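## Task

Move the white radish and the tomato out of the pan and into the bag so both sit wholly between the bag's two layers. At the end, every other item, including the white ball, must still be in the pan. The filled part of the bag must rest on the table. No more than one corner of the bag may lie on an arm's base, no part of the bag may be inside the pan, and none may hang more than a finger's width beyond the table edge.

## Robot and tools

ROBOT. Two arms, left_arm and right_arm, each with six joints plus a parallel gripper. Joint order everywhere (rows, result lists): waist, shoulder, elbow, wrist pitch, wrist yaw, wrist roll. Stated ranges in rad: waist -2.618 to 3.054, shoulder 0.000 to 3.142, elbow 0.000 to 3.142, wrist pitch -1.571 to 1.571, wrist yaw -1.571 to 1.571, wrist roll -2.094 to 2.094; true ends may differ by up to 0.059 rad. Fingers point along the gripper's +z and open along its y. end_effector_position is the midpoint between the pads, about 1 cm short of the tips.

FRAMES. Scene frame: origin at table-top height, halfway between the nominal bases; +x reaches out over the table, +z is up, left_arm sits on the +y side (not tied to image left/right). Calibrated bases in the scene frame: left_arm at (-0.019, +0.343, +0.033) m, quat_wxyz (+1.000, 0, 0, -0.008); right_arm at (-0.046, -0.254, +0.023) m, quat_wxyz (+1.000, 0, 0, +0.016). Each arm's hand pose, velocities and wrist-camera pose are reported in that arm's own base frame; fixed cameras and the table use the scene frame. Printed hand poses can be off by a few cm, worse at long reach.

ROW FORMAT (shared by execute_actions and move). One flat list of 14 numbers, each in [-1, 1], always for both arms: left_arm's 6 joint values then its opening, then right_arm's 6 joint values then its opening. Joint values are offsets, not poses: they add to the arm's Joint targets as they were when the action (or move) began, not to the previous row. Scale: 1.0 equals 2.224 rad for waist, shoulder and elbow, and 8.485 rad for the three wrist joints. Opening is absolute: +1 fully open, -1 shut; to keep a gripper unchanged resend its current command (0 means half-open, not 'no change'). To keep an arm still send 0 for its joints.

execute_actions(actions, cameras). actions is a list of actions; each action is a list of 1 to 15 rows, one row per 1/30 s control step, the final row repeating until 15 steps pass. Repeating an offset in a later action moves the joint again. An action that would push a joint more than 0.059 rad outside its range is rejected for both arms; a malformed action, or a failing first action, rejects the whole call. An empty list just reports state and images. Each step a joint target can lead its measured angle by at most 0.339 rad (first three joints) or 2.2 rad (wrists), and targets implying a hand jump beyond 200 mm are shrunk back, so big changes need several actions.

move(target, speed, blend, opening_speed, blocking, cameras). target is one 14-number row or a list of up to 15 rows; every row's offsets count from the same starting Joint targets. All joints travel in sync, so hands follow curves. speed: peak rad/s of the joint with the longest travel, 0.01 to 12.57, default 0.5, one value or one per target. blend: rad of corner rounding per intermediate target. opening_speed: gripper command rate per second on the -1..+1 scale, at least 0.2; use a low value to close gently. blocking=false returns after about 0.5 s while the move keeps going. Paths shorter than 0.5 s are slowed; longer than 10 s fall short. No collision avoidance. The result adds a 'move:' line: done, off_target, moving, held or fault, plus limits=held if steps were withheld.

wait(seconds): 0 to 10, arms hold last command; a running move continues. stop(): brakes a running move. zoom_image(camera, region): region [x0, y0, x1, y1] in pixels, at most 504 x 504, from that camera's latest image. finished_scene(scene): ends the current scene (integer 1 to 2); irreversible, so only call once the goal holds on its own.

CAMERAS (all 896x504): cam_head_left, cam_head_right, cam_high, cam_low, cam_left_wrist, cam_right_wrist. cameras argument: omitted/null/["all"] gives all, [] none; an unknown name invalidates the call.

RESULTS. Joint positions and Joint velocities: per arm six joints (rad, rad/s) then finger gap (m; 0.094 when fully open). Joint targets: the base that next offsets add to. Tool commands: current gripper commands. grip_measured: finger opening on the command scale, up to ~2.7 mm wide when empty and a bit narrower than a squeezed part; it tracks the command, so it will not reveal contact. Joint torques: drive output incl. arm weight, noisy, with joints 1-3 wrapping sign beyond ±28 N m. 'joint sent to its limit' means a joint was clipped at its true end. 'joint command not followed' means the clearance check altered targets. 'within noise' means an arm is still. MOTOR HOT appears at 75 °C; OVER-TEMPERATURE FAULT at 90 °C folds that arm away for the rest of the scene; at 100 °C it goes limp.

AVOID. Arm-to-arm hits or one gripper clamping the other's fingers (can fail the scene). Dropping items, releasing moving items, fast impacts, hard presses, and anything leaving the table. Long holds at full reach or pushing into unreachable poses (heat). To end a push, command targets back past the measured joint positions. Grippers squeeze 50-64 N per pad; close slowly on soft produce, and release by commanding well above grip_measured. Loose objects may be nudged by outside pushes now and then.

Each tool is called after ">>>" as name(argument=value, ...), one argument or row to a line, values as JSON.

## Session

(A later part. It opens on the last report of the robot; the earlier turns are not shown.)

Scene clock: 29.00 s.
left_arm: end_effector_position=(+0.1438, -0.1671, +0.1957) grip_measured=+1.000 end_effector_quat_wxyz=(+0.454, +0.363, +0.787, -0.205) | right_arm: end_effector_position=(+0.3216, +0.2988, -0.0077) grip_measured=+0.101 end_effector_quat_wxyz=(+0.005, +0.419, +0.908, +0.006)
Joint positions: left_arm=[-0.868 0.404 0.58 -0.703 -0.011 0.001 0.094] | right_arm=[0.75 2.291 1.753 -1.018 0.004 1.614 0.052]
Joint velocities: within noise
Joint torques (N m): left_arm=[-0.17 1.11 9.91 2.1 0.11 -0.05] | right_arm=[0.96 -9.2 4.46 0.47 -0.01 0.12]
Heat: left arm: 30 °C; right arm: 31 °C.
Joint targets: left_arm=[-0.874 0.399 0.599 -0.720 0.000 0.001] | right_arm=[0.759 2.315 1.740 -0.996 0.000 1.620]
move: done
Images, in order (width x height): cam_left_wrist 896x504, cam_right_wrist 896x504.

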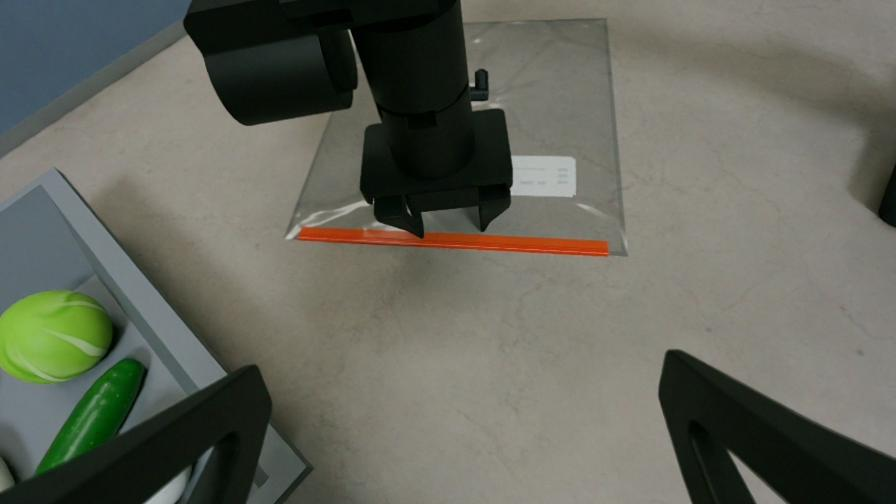

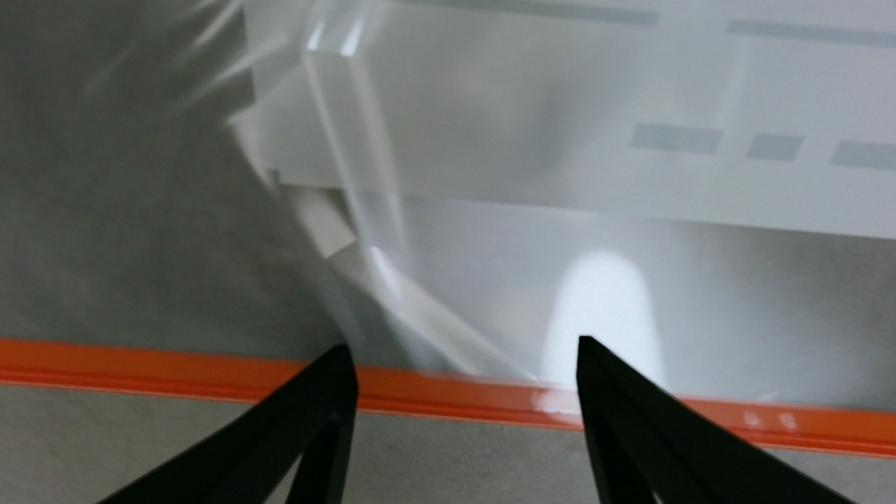

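>>> move(
  target=[0,0,0,0,0,0,1,0,0.002,-0.006,0.003,0,0,-0.3],
  speed=0.1,
  opening_speed=0.5,
  cameras=["cam_left_wrist","cam_right_wrist"],
)

Scene clock: 30.37 s.
left_arm: end_effector_position=(+0.1438, -0.1671, +0.1957) grip_measured=+1.000 end_effector_quat_wxyz=(+0.454, +0.363, +0.787, -0.205) | right_arm: end_effector_position=(+0.3230, +0.3001, -0.0085) grip_measured=-0.298 end_effector_quat_wxyz=(+0.006, +0.419, +0.908, +0.011)
Joint positions: left_arm=[-0.868 0.404 0.58 -0.703 -0.011 0.001 0.094] | right_arm=[0.75 2.291 1.75 -1.006 0.004 1.614 0.033]
Joint velocities: within noise
Joint torques (N m): left_arm=[-0.2 1.1 9.88 2.12 0.11 -0.05] | right_arm=[0.85 -8.9 3.6 0.6 -0.01 0.11]
Heat: left arm: 30 °C; right arm: 32 °C.
Joint targets: left_arm=[-0.874 0.399 0.599 -0.720 0.000 0.001] | right_arm=[0.759 2.320 1.727 -0.971 0.000 1.620]
move: done
Images, in order (width x height): cam_left_wrist 896x504, cam_right_wrist 896x504.

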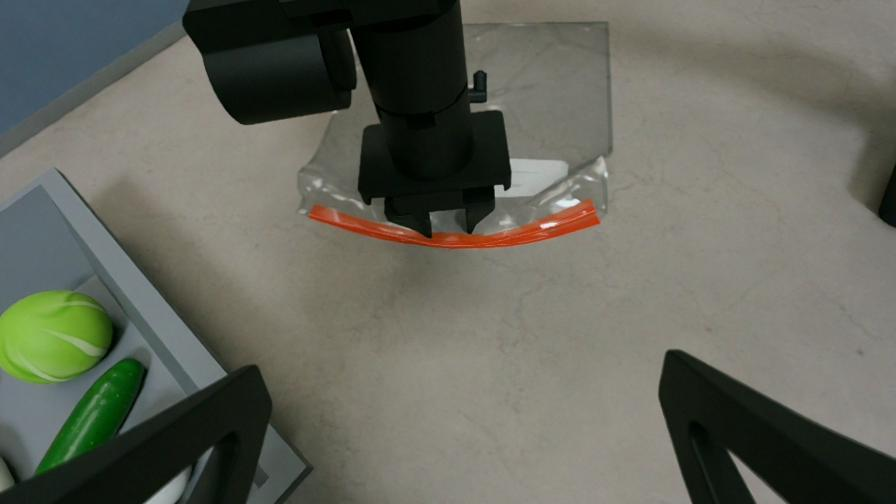

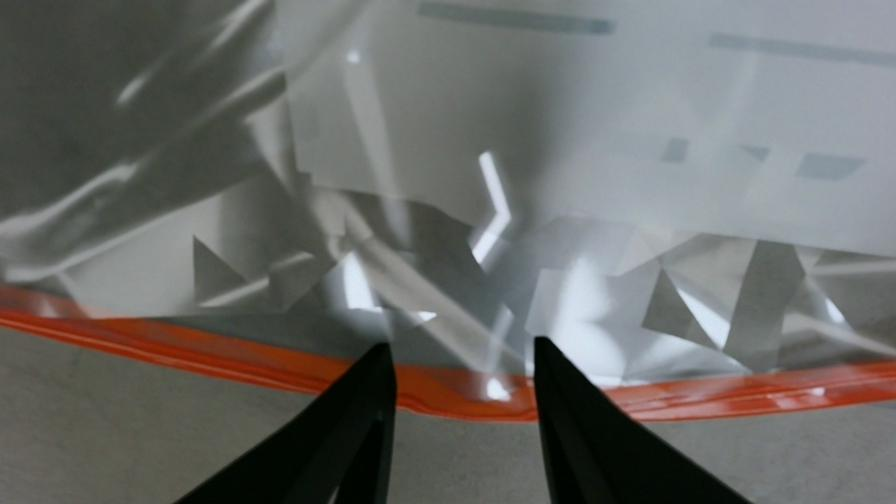

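>>> zoom_image(
  camera="cam_left_wrist",
  region=[280, 130, 640, 280],
)

>>> zoom_image(
  camera="cam_right_wrist",
  region=[330, 200, 830, 450],
)

Scaled by 1.400 from the camera's 896x504 image, which has a finer 1280x720 frame.

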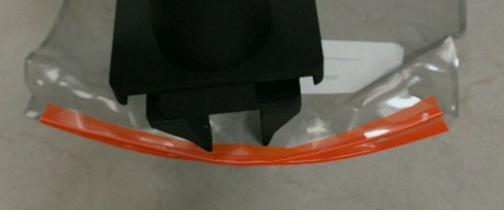

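Scaled by 1.008 from the camera's 896x504 image, which has a finer 1280x720 frame.

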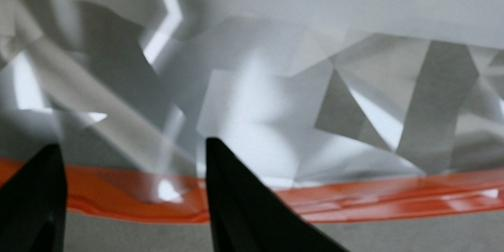

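>>> move(
  target=[0,0,0,0,0,0,1,0,0,0,0,0,0,-1],
  speed=0.1,
  opening_speed=0.5,
  cameras=["cam_left_wrist","cam_right_wrist"],
)

>>> zoom_image(
  camera="cam_left_wrist",
  region=[280, 130, 640, 280],
)

Scene clock: 32.33 s.
left_arm: end_effector_position=(+0.1438, -0.1671, +0.1957) grip_measured=+1.000 end_effector_quat_wxyz=(+0.454, +0.363, +0.787, -0.205) | right_arm: end_effector_position=(+0.3234, +0.3005, -0.0085) grip_measured=-0.990 end_effector_quat_wxyz=(+0.007, +0.419, +0.908, +0.012)
Joint positions: left_arm=[-0.868 0.404 0.58 -0.703 -0.011 0.001 0.094] | right_arm=[0.75 2.291 1.75 -1.003 0.004 1.614 0]
Joint velocities: within noise
Joint torques (N m): left_arm=[-0.16 1.1 9.89 2.12 0.11 -0.06] | right_arm=[0.87 -8.91 3.59 0.59 -0.01 0.11]
Heat: left arm: 30 °C; right arm: 32 °C.
Joint targets: left_arm=[-0.874 0.399 0.599 -0.719 0.000 0.001] | right_arm=[0.759 2.320 1.727 -0.970 0.000 1.620]
move: done
Images, in order (width x height): cam_left_wrist 896x504, cam_right_wrist 896x504.

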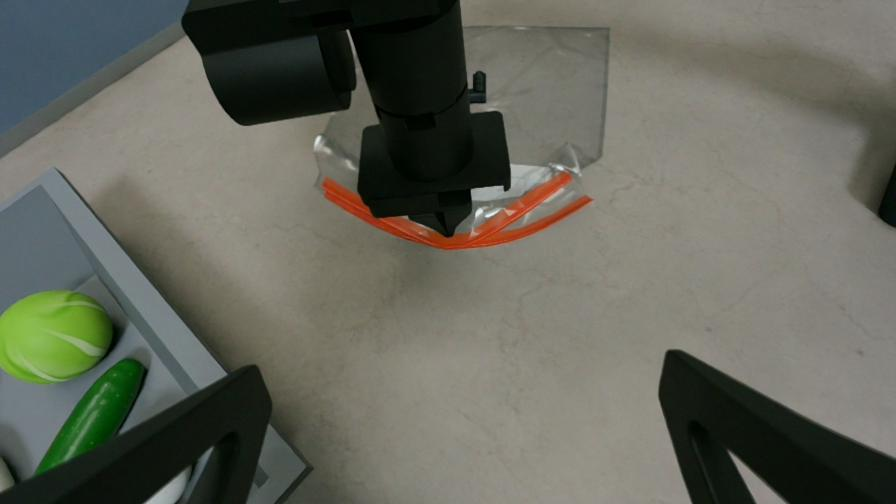

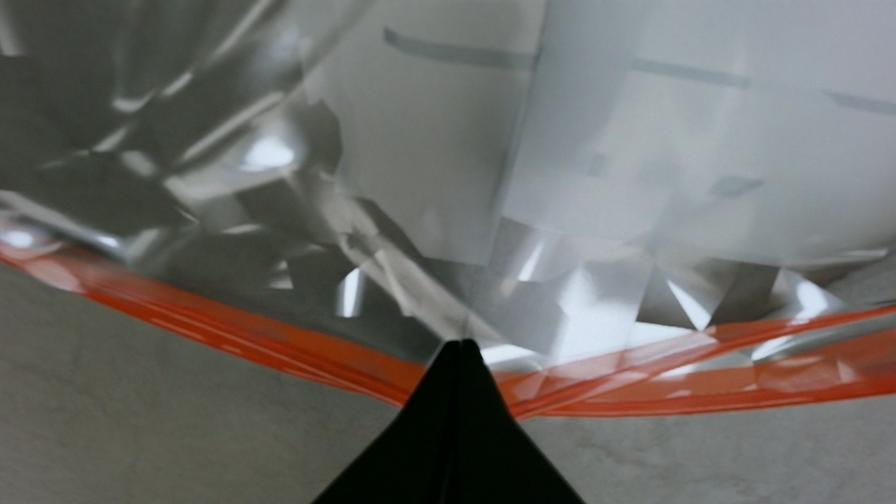

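Scaled by 1.400 from the camera's 896x504 image, which has a finer 1280x720 frame.

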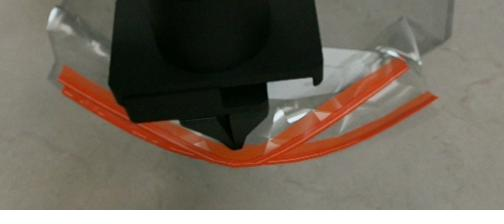

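>>> move(
  target=[0,0,0,0,0,0,1,0,-0.0302,0.0769,-0.029,0,0,-1],
  speed=0.15,
)

>>> zoom_image(
  camera="cam_left_wrist",
  region=[280, 130, 640, 280],
)

Scene clock: 34.83 s.
left_arm: end_effector_position=(+0.1438, -0.1670, +0.1956) grip_measured=+1.000 end_effector_quat_wxyz=(+0.454, +0.363, +0.787, -0.205) | right_arm: end_effector_position=(+0.3141, +0.2918, +0.0218) grip_measured=-0.990 end_effector_quat_wxyz=(-0.009, +0.419, +0.908, -0.026)
Joint positions: left_arm=[-0.868 0.404 0.58 -0.704 -0.011 0.001 0.094] | right_arm=[0.75 2.291 1.872 -1.207 0.004 1.614 0]
Joint velocities: within noise
Joint torques (N m): left_arm=[-0.2 1.11 9.91 2.11 0.11 -0.05] | right_arm=[0.87 -14.83 8.21 -0.05 -0.01 0.11]
Heat: left arm: 30 °C; right arm: 32 °C.
Joint targets: left_arm=[-0.874 0.399 0.599 -0.720 0.000 0.001] | right_arm=[0.759 2.253 1.898 -1.217 0.000 1.620]
move: off_target (right_arm); right_arm: the shoulder is farthest, 0.038 rad from its target

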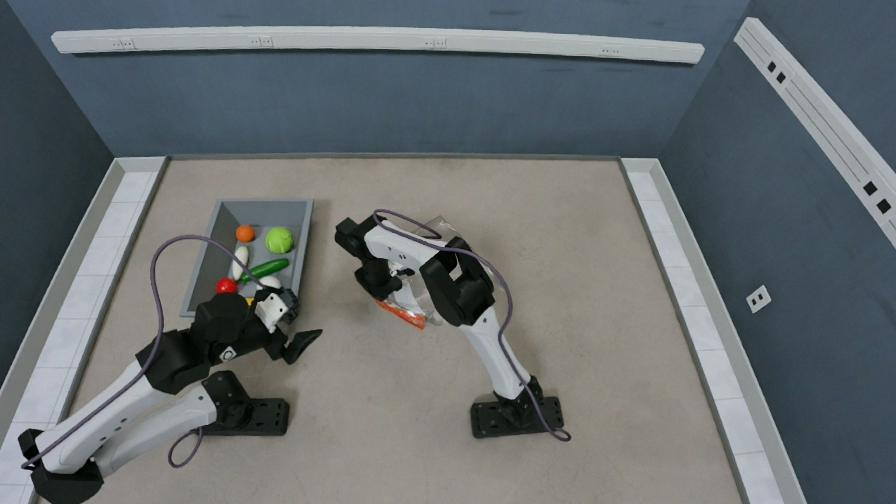

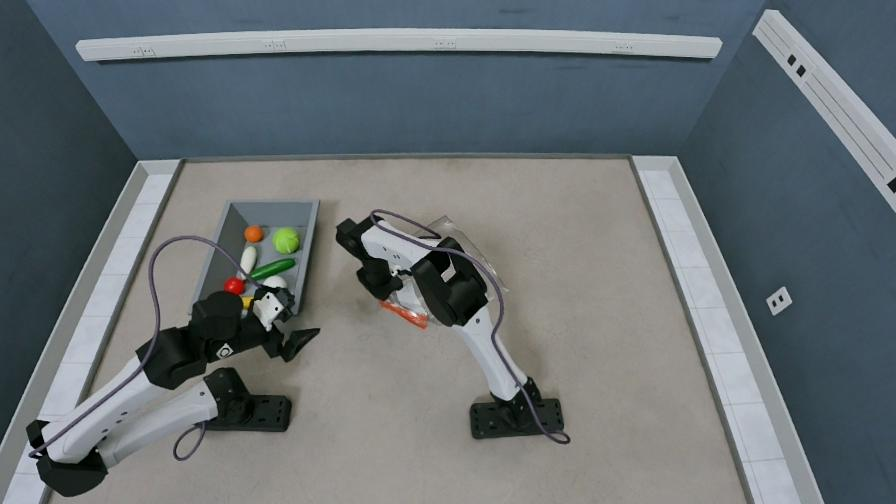

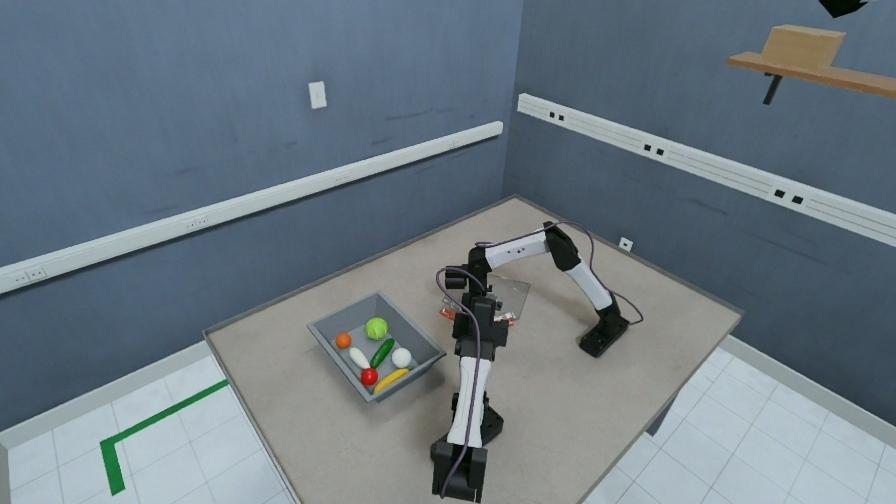

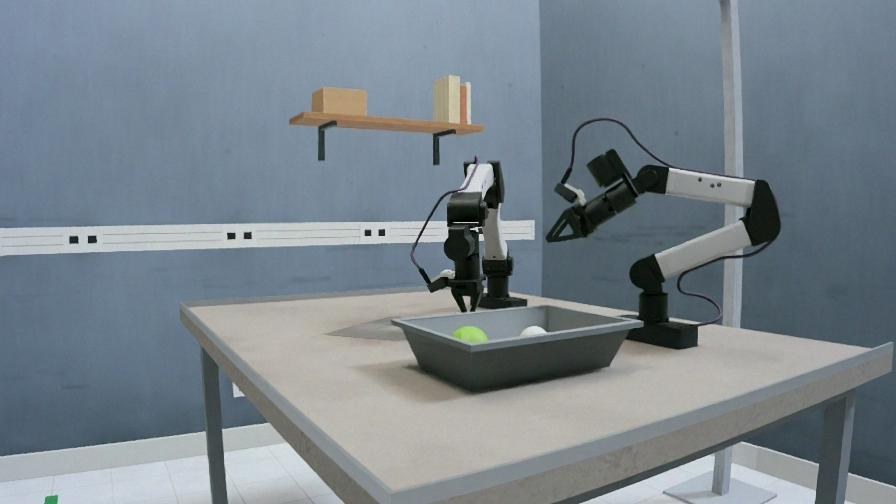

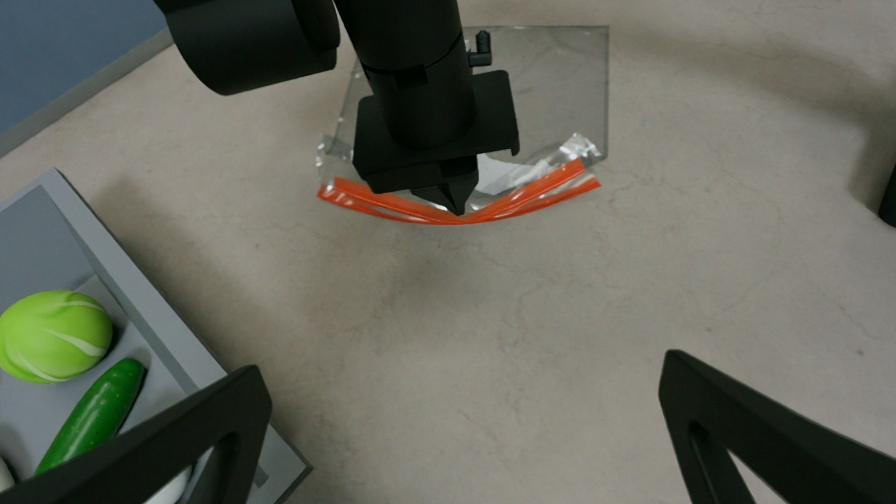

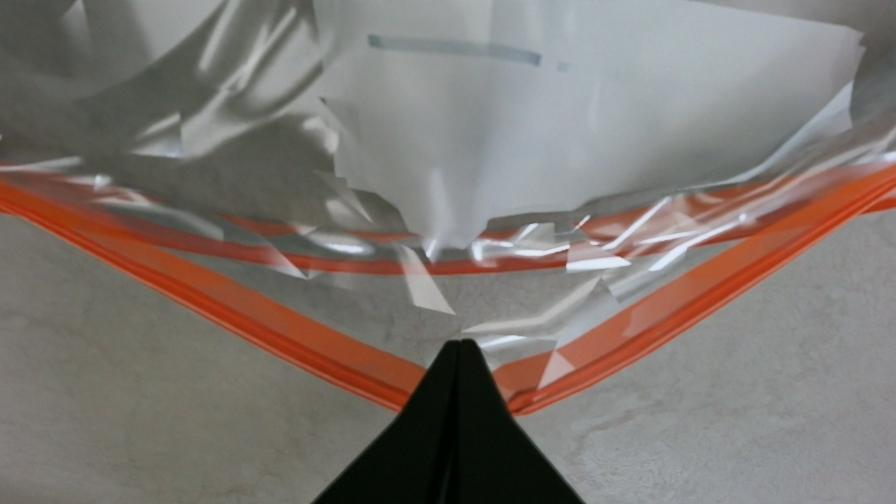

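Scaled by 1.400 from the camera's 896x504 image, which has a finer 1280x720 frame.

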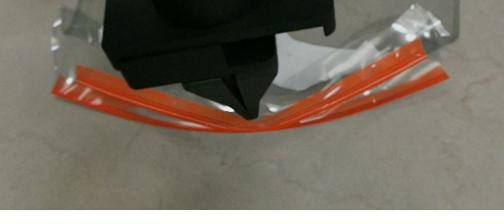

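>>> move(
  target=[0,0,0,0,0,0,1,-0.02,-0.015,0.0664,-0.0182,0,0,-1],
  speed=0.15,
)

>>> zoom_image(
  camera="cam_left_wrist",
  region=[280, 100, 660, 280],
)

Scene clock: 36.80 s.
left_arm: end_effector_position=(+0.1438, -0.1670, +0.1956) grip_measured=+1.000 end_effector_quat_wxyz=(+0.454, +0.363, +0.787, -0.205) | right_arm: end_effector_position=(+0.3254, +0.2841, +0.0657) grip_measured=-0.990 end_effector_quat_wxyz=(-0.007, +0.433, +0.901, -0.021)
Joint positions: left_arm=[-0.868 0.404 0.58 -0.704 -0.011 0.001 0.094] | right_arm=[0.719 2.275 2.021 -1.362 0.004 1.614 0]
Joint velocities: within noise
Joint torques (N m): left_arm=[-0.21 1.1 9.88 2.11 0.11 -0.05] | right_arm=[-0.43 -16.36 8.24 0.05 -0.02 0.11]
Heat: left arm: 30 °C; right arm: 33 °C.
Joint targets: left_arm=[-0.874 0.399 0.599 -0.720 0.000 0.001] | right_arm=[0.714 2.219 2.045 -1.371 0.000 1.620]
move: off_target (right_arm); right_arm: the shoulder is farthest, 0.055 rad from its target

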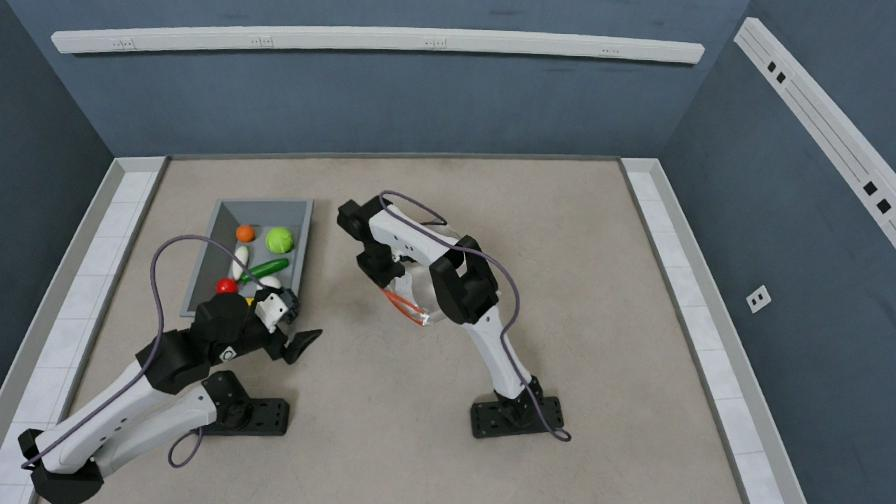

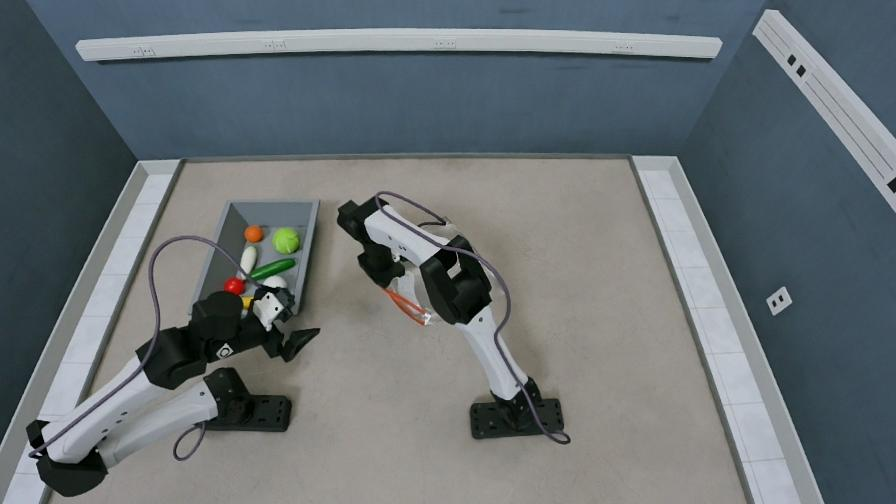

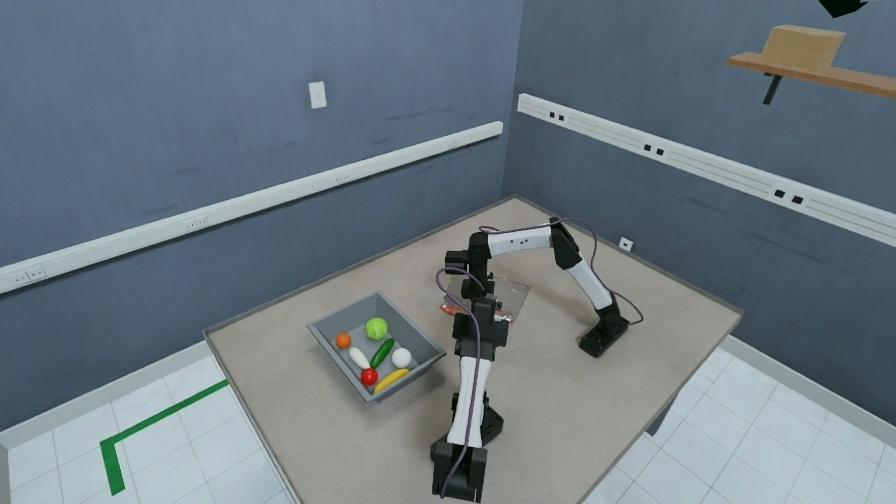

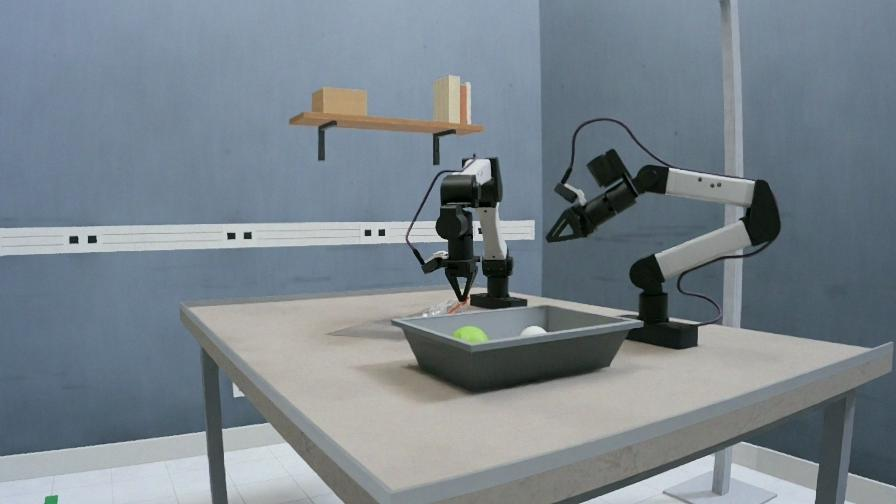

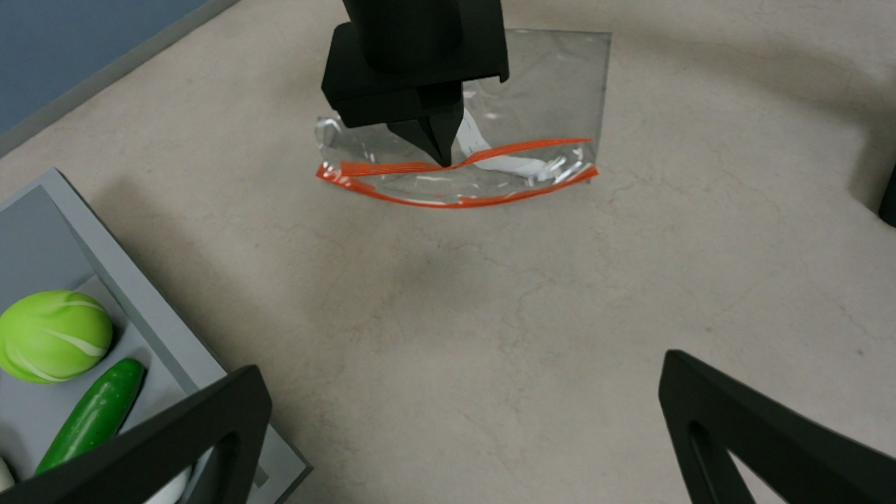

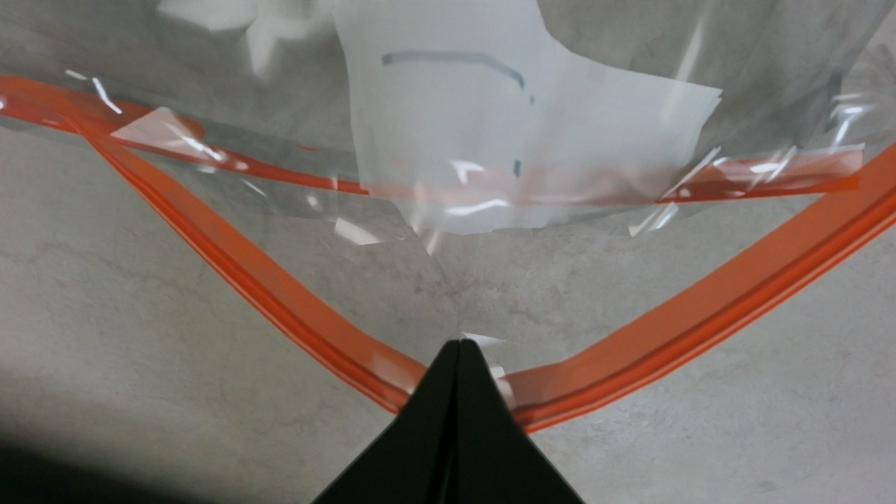

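Scaled by 1.326 from the camera's 896x504 image, which has a finer 1280x720 frame.

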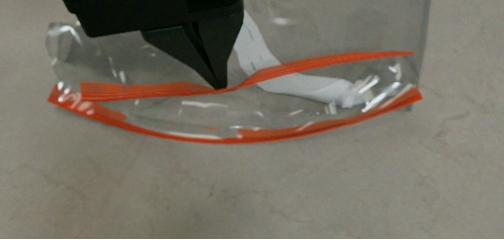

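>>> move(
  target=[0.4577,0.5112,0.2041,0.0184,0,0,0.0,0,0,0,0,0,0,-1],
  speed=0.8,
)

Scene clock: 40.30 s.
left_arm: end_effector_position=(+0.3673, +0.0543, +0.0975) grip_measured=+0.002 end_effector_quat_wxyz=(+0.248, -0.070, +0.966, +0.022) | right_arm: end_effector_position=(+0.3252, +0.2839, +0.0657) grip_measured=-0.990 end_effector_quat_wxyz=(-0.007, +0.433, +0.901, -0.022)
Joint positions: left_arm=[0.143 1.529 1.031 -0.57 -0.008 0.001 0.047] | right_arm=[0.719 2.275 2.021 -1.363 0.004 1.614 0]
Joint velocities: within noise
Joint torques (N m): left_arm=[0.27 -5.75 9.96 1.58 0.08 -0.05] | right_arm=[-0.44 -16.38 8.23 0.03 -0.01 0.11]
Heat: left arm: 30 °C; right arm: 36 °C.
Joint targets: left_arm=[0.144 1.537 1.053 -0.564 0.000 0.001] | right_arm=[0.714 2.219 2.045 -1.371 0.000 1.620]
move: off_target (right_arm); right_arm: the shoulder is farthest, 0.056 rad from its target

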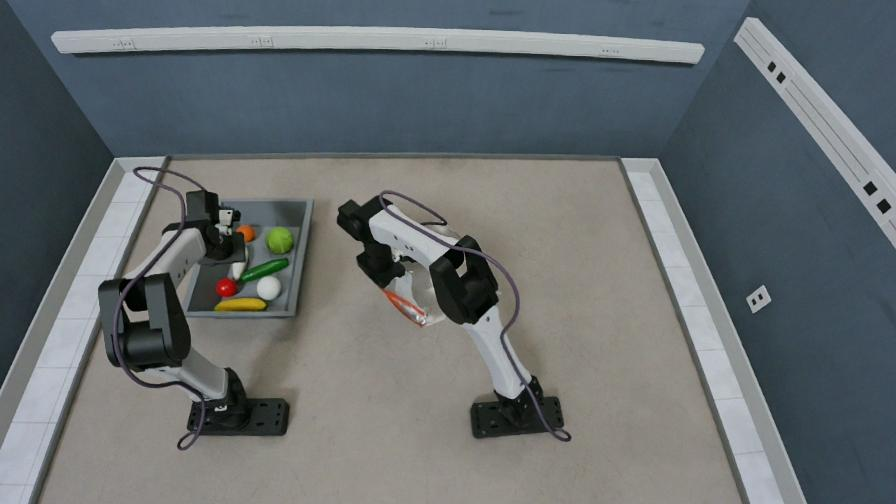

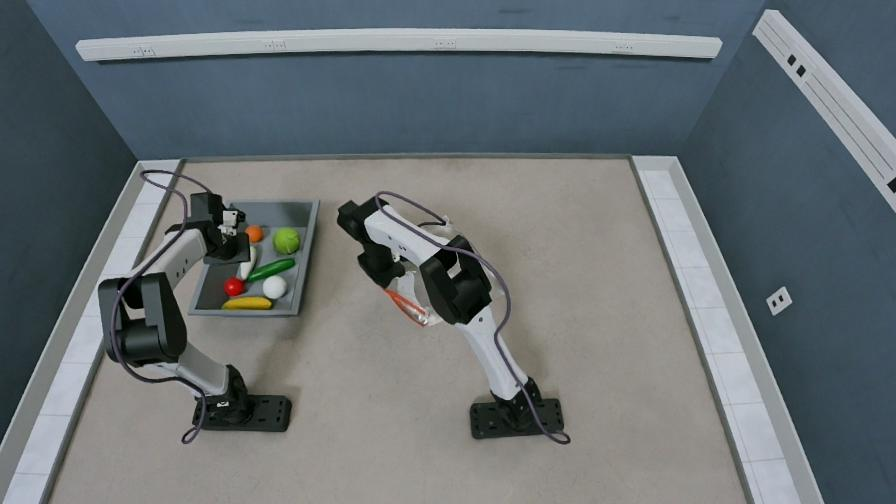

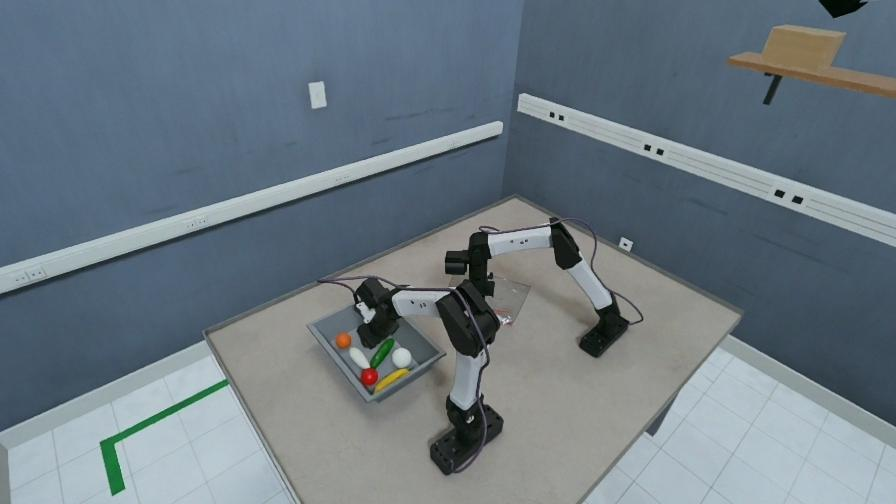

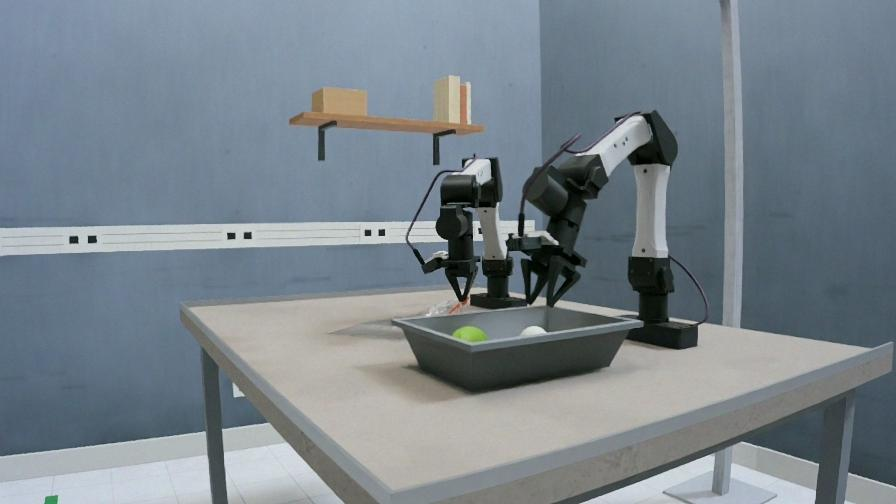

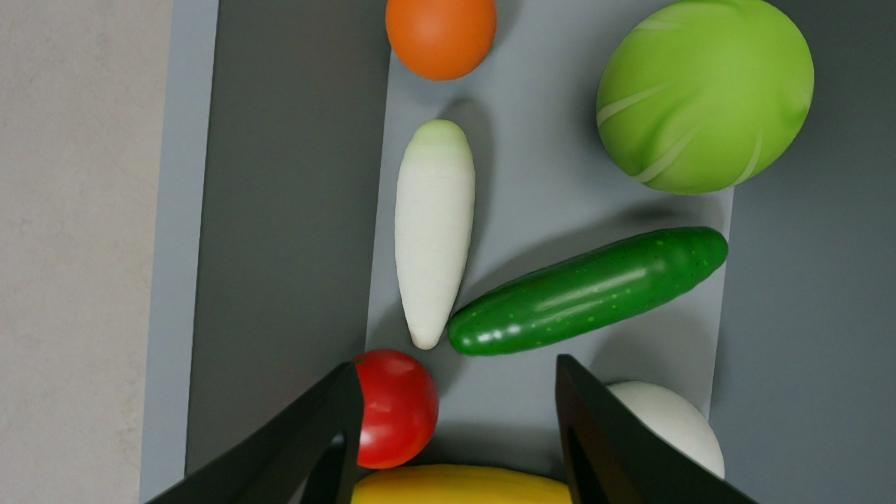

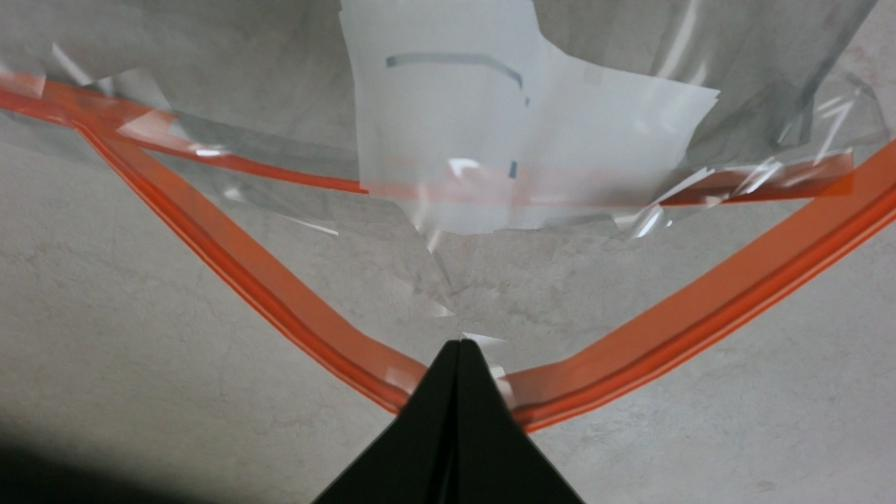

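>>> move(
  target=[0.0045,0.115,-0.001,0.0307,0,0,0.19,0,0,0,0,0,0,-1],
  speed=0.4,
  cameras=["cam_left_wrist"],
)

Scene clock: 42.40 s.
left_arm: end_effector_position=(+0.4118, +0.0627, +0.0353) grip_measured=+0.188 end_effector_quat_wxyz=(+0.253, -0.072, +0.964, +0.023) | right_arm: end_effector_position=(+0.3252, +0.2839, +0.0657) grip_measured=-0.990 end_effector_quat_wxyz=(-0.007, +0.433, +0.901, -0.022)
Joint positions: left_arm=[0.148 1.781 1.035 -0.311 -0.008 0.001 0.056] | right_arm=[0.719 2.275 2.021 -1.363 0.004 1.614 0]
Joint velocities: within noise
Joint torques (N m): left_arm=[0.76 -7.28 8.77 1.58 0.06 -0.04] | right_arm=[-0.46 -16.36 8.23 0.04 -0.01 0.11]
Heat: left arm: 30 °C; right arm: 37 °C.
Joint targets: left_arm=[0.154 1.792 1.051 -0.303 0.000 0.001] | right_arm=[0.714 2.219 2.045 -1.371 0.000 1.620]
move: off_target (right_arm); right_arm: the shoulder is farthest, 0.056 rad from its target
Images, in order (width x height): cam_left_wrist 896x504.

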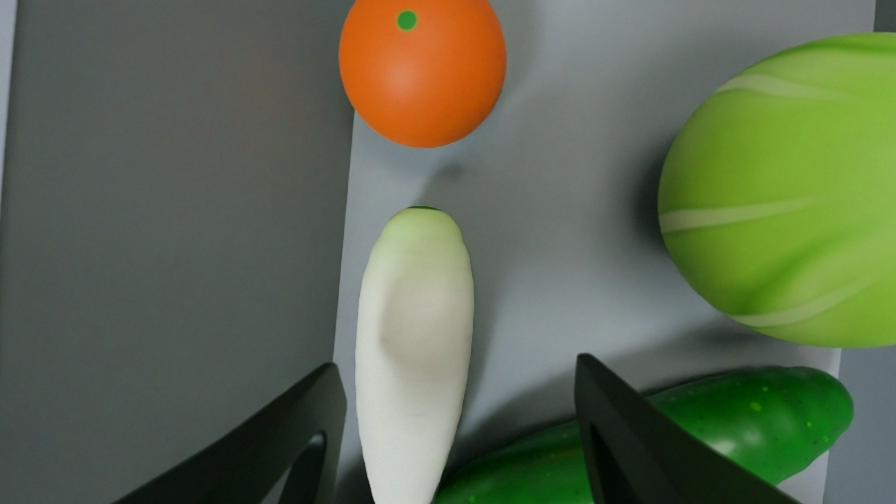

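>>> move(
  target=[0.0103,0.0467,-0.01,0.0145,0,0,0.19,0,0,0,0,0,0,-1],
  speed=0.3,
  cameras=["cam_left_wrist"],
)

Scene clock: 44.17 s.
left_arm: end_effector_position=(+0.4271, +0.0750, +0.0098) grip_measured=+0.188 end_effector_quat_wxyz=(+0.264, -0.083, +0.961, +0.026) | right_arm: end_effector_position=(+0.3252, +0.2839, +0.0657) grip_measured=-0.990 end_effector_quat_wxyz=(-0.007, +0.433, +0.901, -0.022)
Joint positions: left_arm=[0.171 1.881 1.035 -0.188 -0.008 0.001 0.056] | right_arm=[0.719 2.275 2.021 -1.363 0.004 1.614 0]
Joint velocities: within noise
Joint torques (N m): left_arm=[0.66 -7.6 6.28 1.64 0.08 -0.06] | right_arm=[-0.44 -16.36 8.21 0.03 -0.01 0.11]
Heat: left arm: 30 °C; right arm: 38 °C.
Joint targets: left_arm=[0.177 1.897 1.029 -0.180 0.000 0.001] | right_arm=[0.714 2.219 2.045 -1.371 0.000 1.620]
move: off_target (right_arm); right_arm: the shoulder is farthest, 0.056 rad from its target
Images, in order (width x height): cam_left_wrist 896x504.

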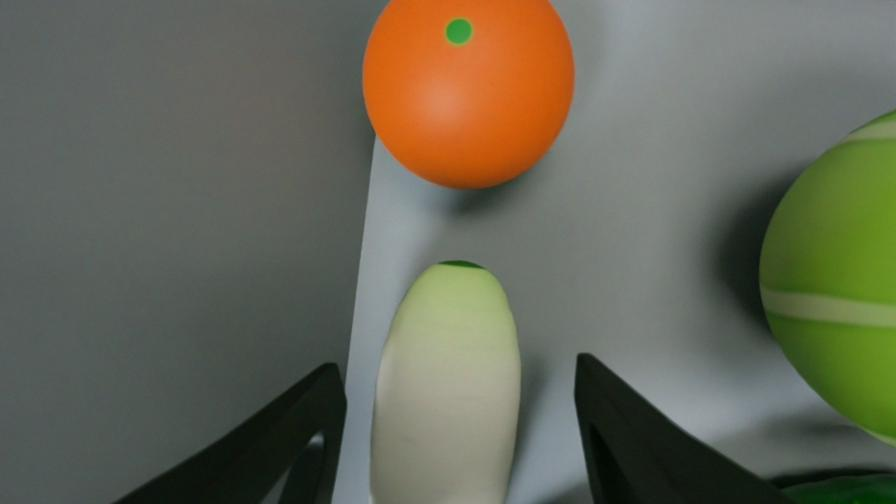

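>>> move(
  target=[0.002,-0.0073,-0.0391,0.0085,0,0,0.19,0,0,0,0,0,0,-1],
  speed=0.2,
  cameras=["cam_left_wrist"],
)

Scene clock: 53.07 s.
left_arm: end_effector_position=(+0.4140, +0.0747, -0.0066) grip_measured=+0.188 end_effector_quat_wxyz=(+0.262, -0.085, +0.961, +0.027) | right_arm: end_effector_position=(+0.3252, +0.2839, +0.0657) grip_measured=-0.990 end_effector_quat_wxyz=(-0.007, +0.433, +0.901, -0.022)
Joint positions: left_arm=[0.175 1.881 0.956 -0.114 -0.008 0.001 0.056] | right_arm=[0.719 2.275 2.021 -1.363 0.004 1.614 0]
Joint velocities: within noise
Joint torques (N m): left_arm=[0.7 -8.58 5.16 1.64 0.08 -0.05] | right_arm=[-0.44 -16.35 8.21 0.03 -0.01 0.11]
Heat: left arm: 30 °C; right arm: 43 °C.
Joint targets: left_arm=[0.182 1.880 0.942 -0.108 0.000 0.001] | right_arm=[0.714 2.219 2.045 -1.371 0.000 1.620]
move: off_target (right_arm); right_arm: the shoulder is farthest, 0.056 rad from its target
Images, in order (width x height): cam_left_wrist 896x504.

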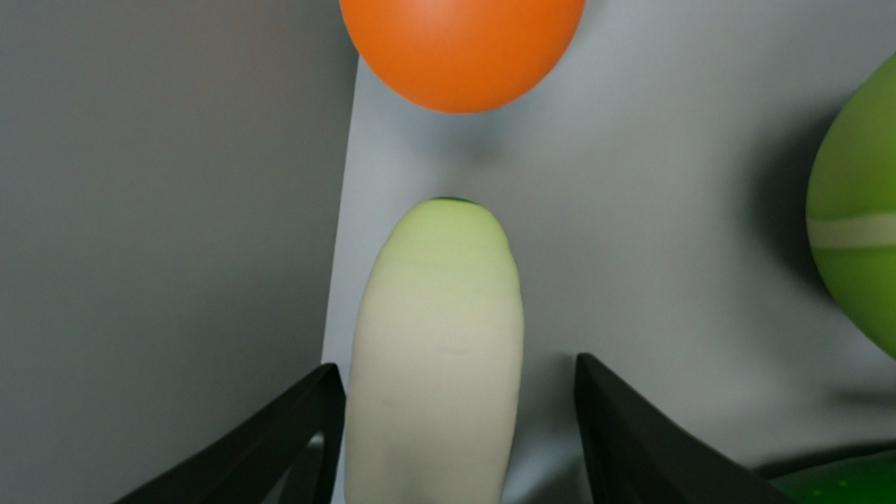

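>>> move(
  target=[0,0,0,0,0,0,-0.35,0,0.0202,0,0,0,0,-1],
  speed=0.2,
  opening_speed=0.6,
  cameras=["cam_left_wrist","cam_right_wrist"],
)

Scene clock: 54.87 s.
left_arm: end_effector_position=(+0.4141, +0.0747, -0.0065) grip_measured=-0.347 end_effector_quat_wxyz=(+0.262, -0.085, +0.961, +0.027) | right_arm: end_effector_position=(+0.3252, +0.2839, +0.0657) grip_measured=-0.990 end_effector_quat_wxyz=(-0.007, +0.433, +0.901, -0.022)
Joint positions: left_arm=[0.175 1.881 0.956 -0.113 -0.008 0.001 0.031] | right_arm=[0.719 2.275 2.021 -1.363 0.004 1.614 0]
Joint velocities: within noise
Joint torques (N m): left_arm=[0.7 -8.59 5.14 1.63 0.08 -0.04] | right_arm=[-0.42 -12.4 8.21 0.03 -0.02 0.11]
Heat: left arm: 30 °C; right arm: 44 °C.
Joint targets: left_arm=[0.182 1.880 0.942 -0.108 0.000 0.001] | right_arm=[0.714 2.264 2.045 -1.371 0.000 1.620]
move: done
Images, in order (width x height): cam_left_wrist 896x504, cam_right_wrist 896x504.

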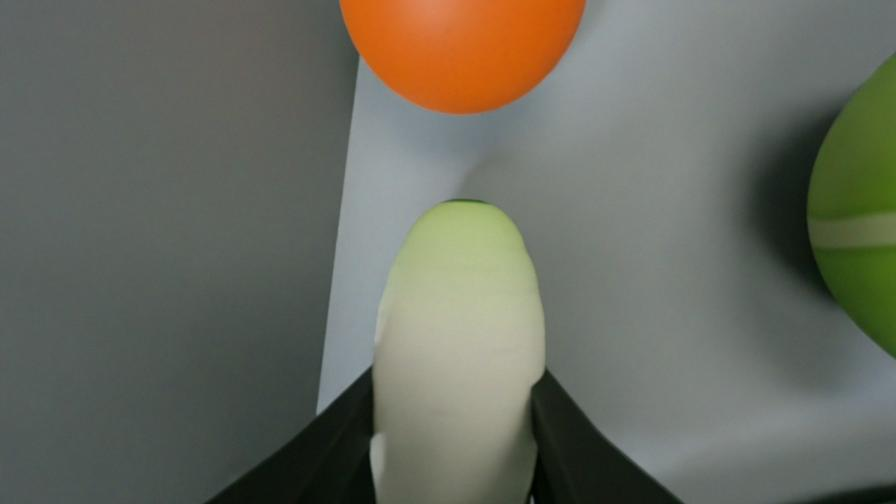

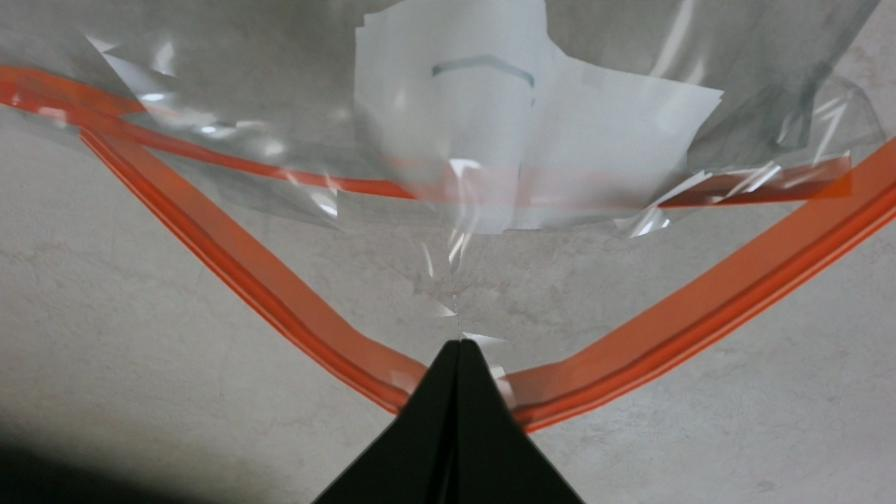

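>>> move(
  target=[0,0,0,0,0,0,-0.6,0,0.012,0,0,0,0,-1],
  speed=0.2,
  opening_speed=0.6,
  cameras=["cam_left_wrist"],
)

Scene clock: 55.77 s.
left_arm: end_effector_position=(+0.4141, +0.0747, -0.0065) grip_measured=-0.352 end_effector_quat_wxyz=(+0.262, -0.085, +0.961, +0.027) | right_arm: end_effector_position=(+0.3252, +0.2839, +0.0657) grip_measured=-0.990 end_effector_quat_wxyz=(-0.007, +0.433, +0.901, -0.022)
Joint positions: left_arm=[0.175 1.881 0.956 -0.113 -0.008 0.001 0.03] | right_arm=[0.719 2.275 2.021 -1.363 0.004 1.614 0]
Joint velocities: within noise
Joint torques (N m): left_arm=[0.72 -8.55 5.16 1.63 0.08 -0.05] | right_arm=[-0.43 -10.07 8.2 0.03 -0.01 0.11]
Heat: left arm: 30 °C; right arm: 44 °C.
Joint targets: left_arm=[0.182 1.880 0.942 -0.108 0.000 0.001] | right_arm=[0.714 2.290 2.045 -1.371 0.000 1.620]
move: done
Images, in order (width x height): cam_left_wrist 896x504.

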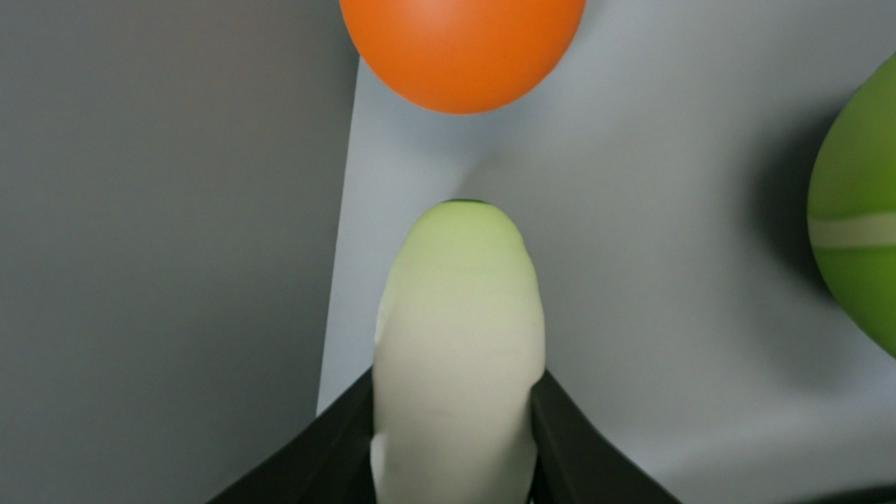

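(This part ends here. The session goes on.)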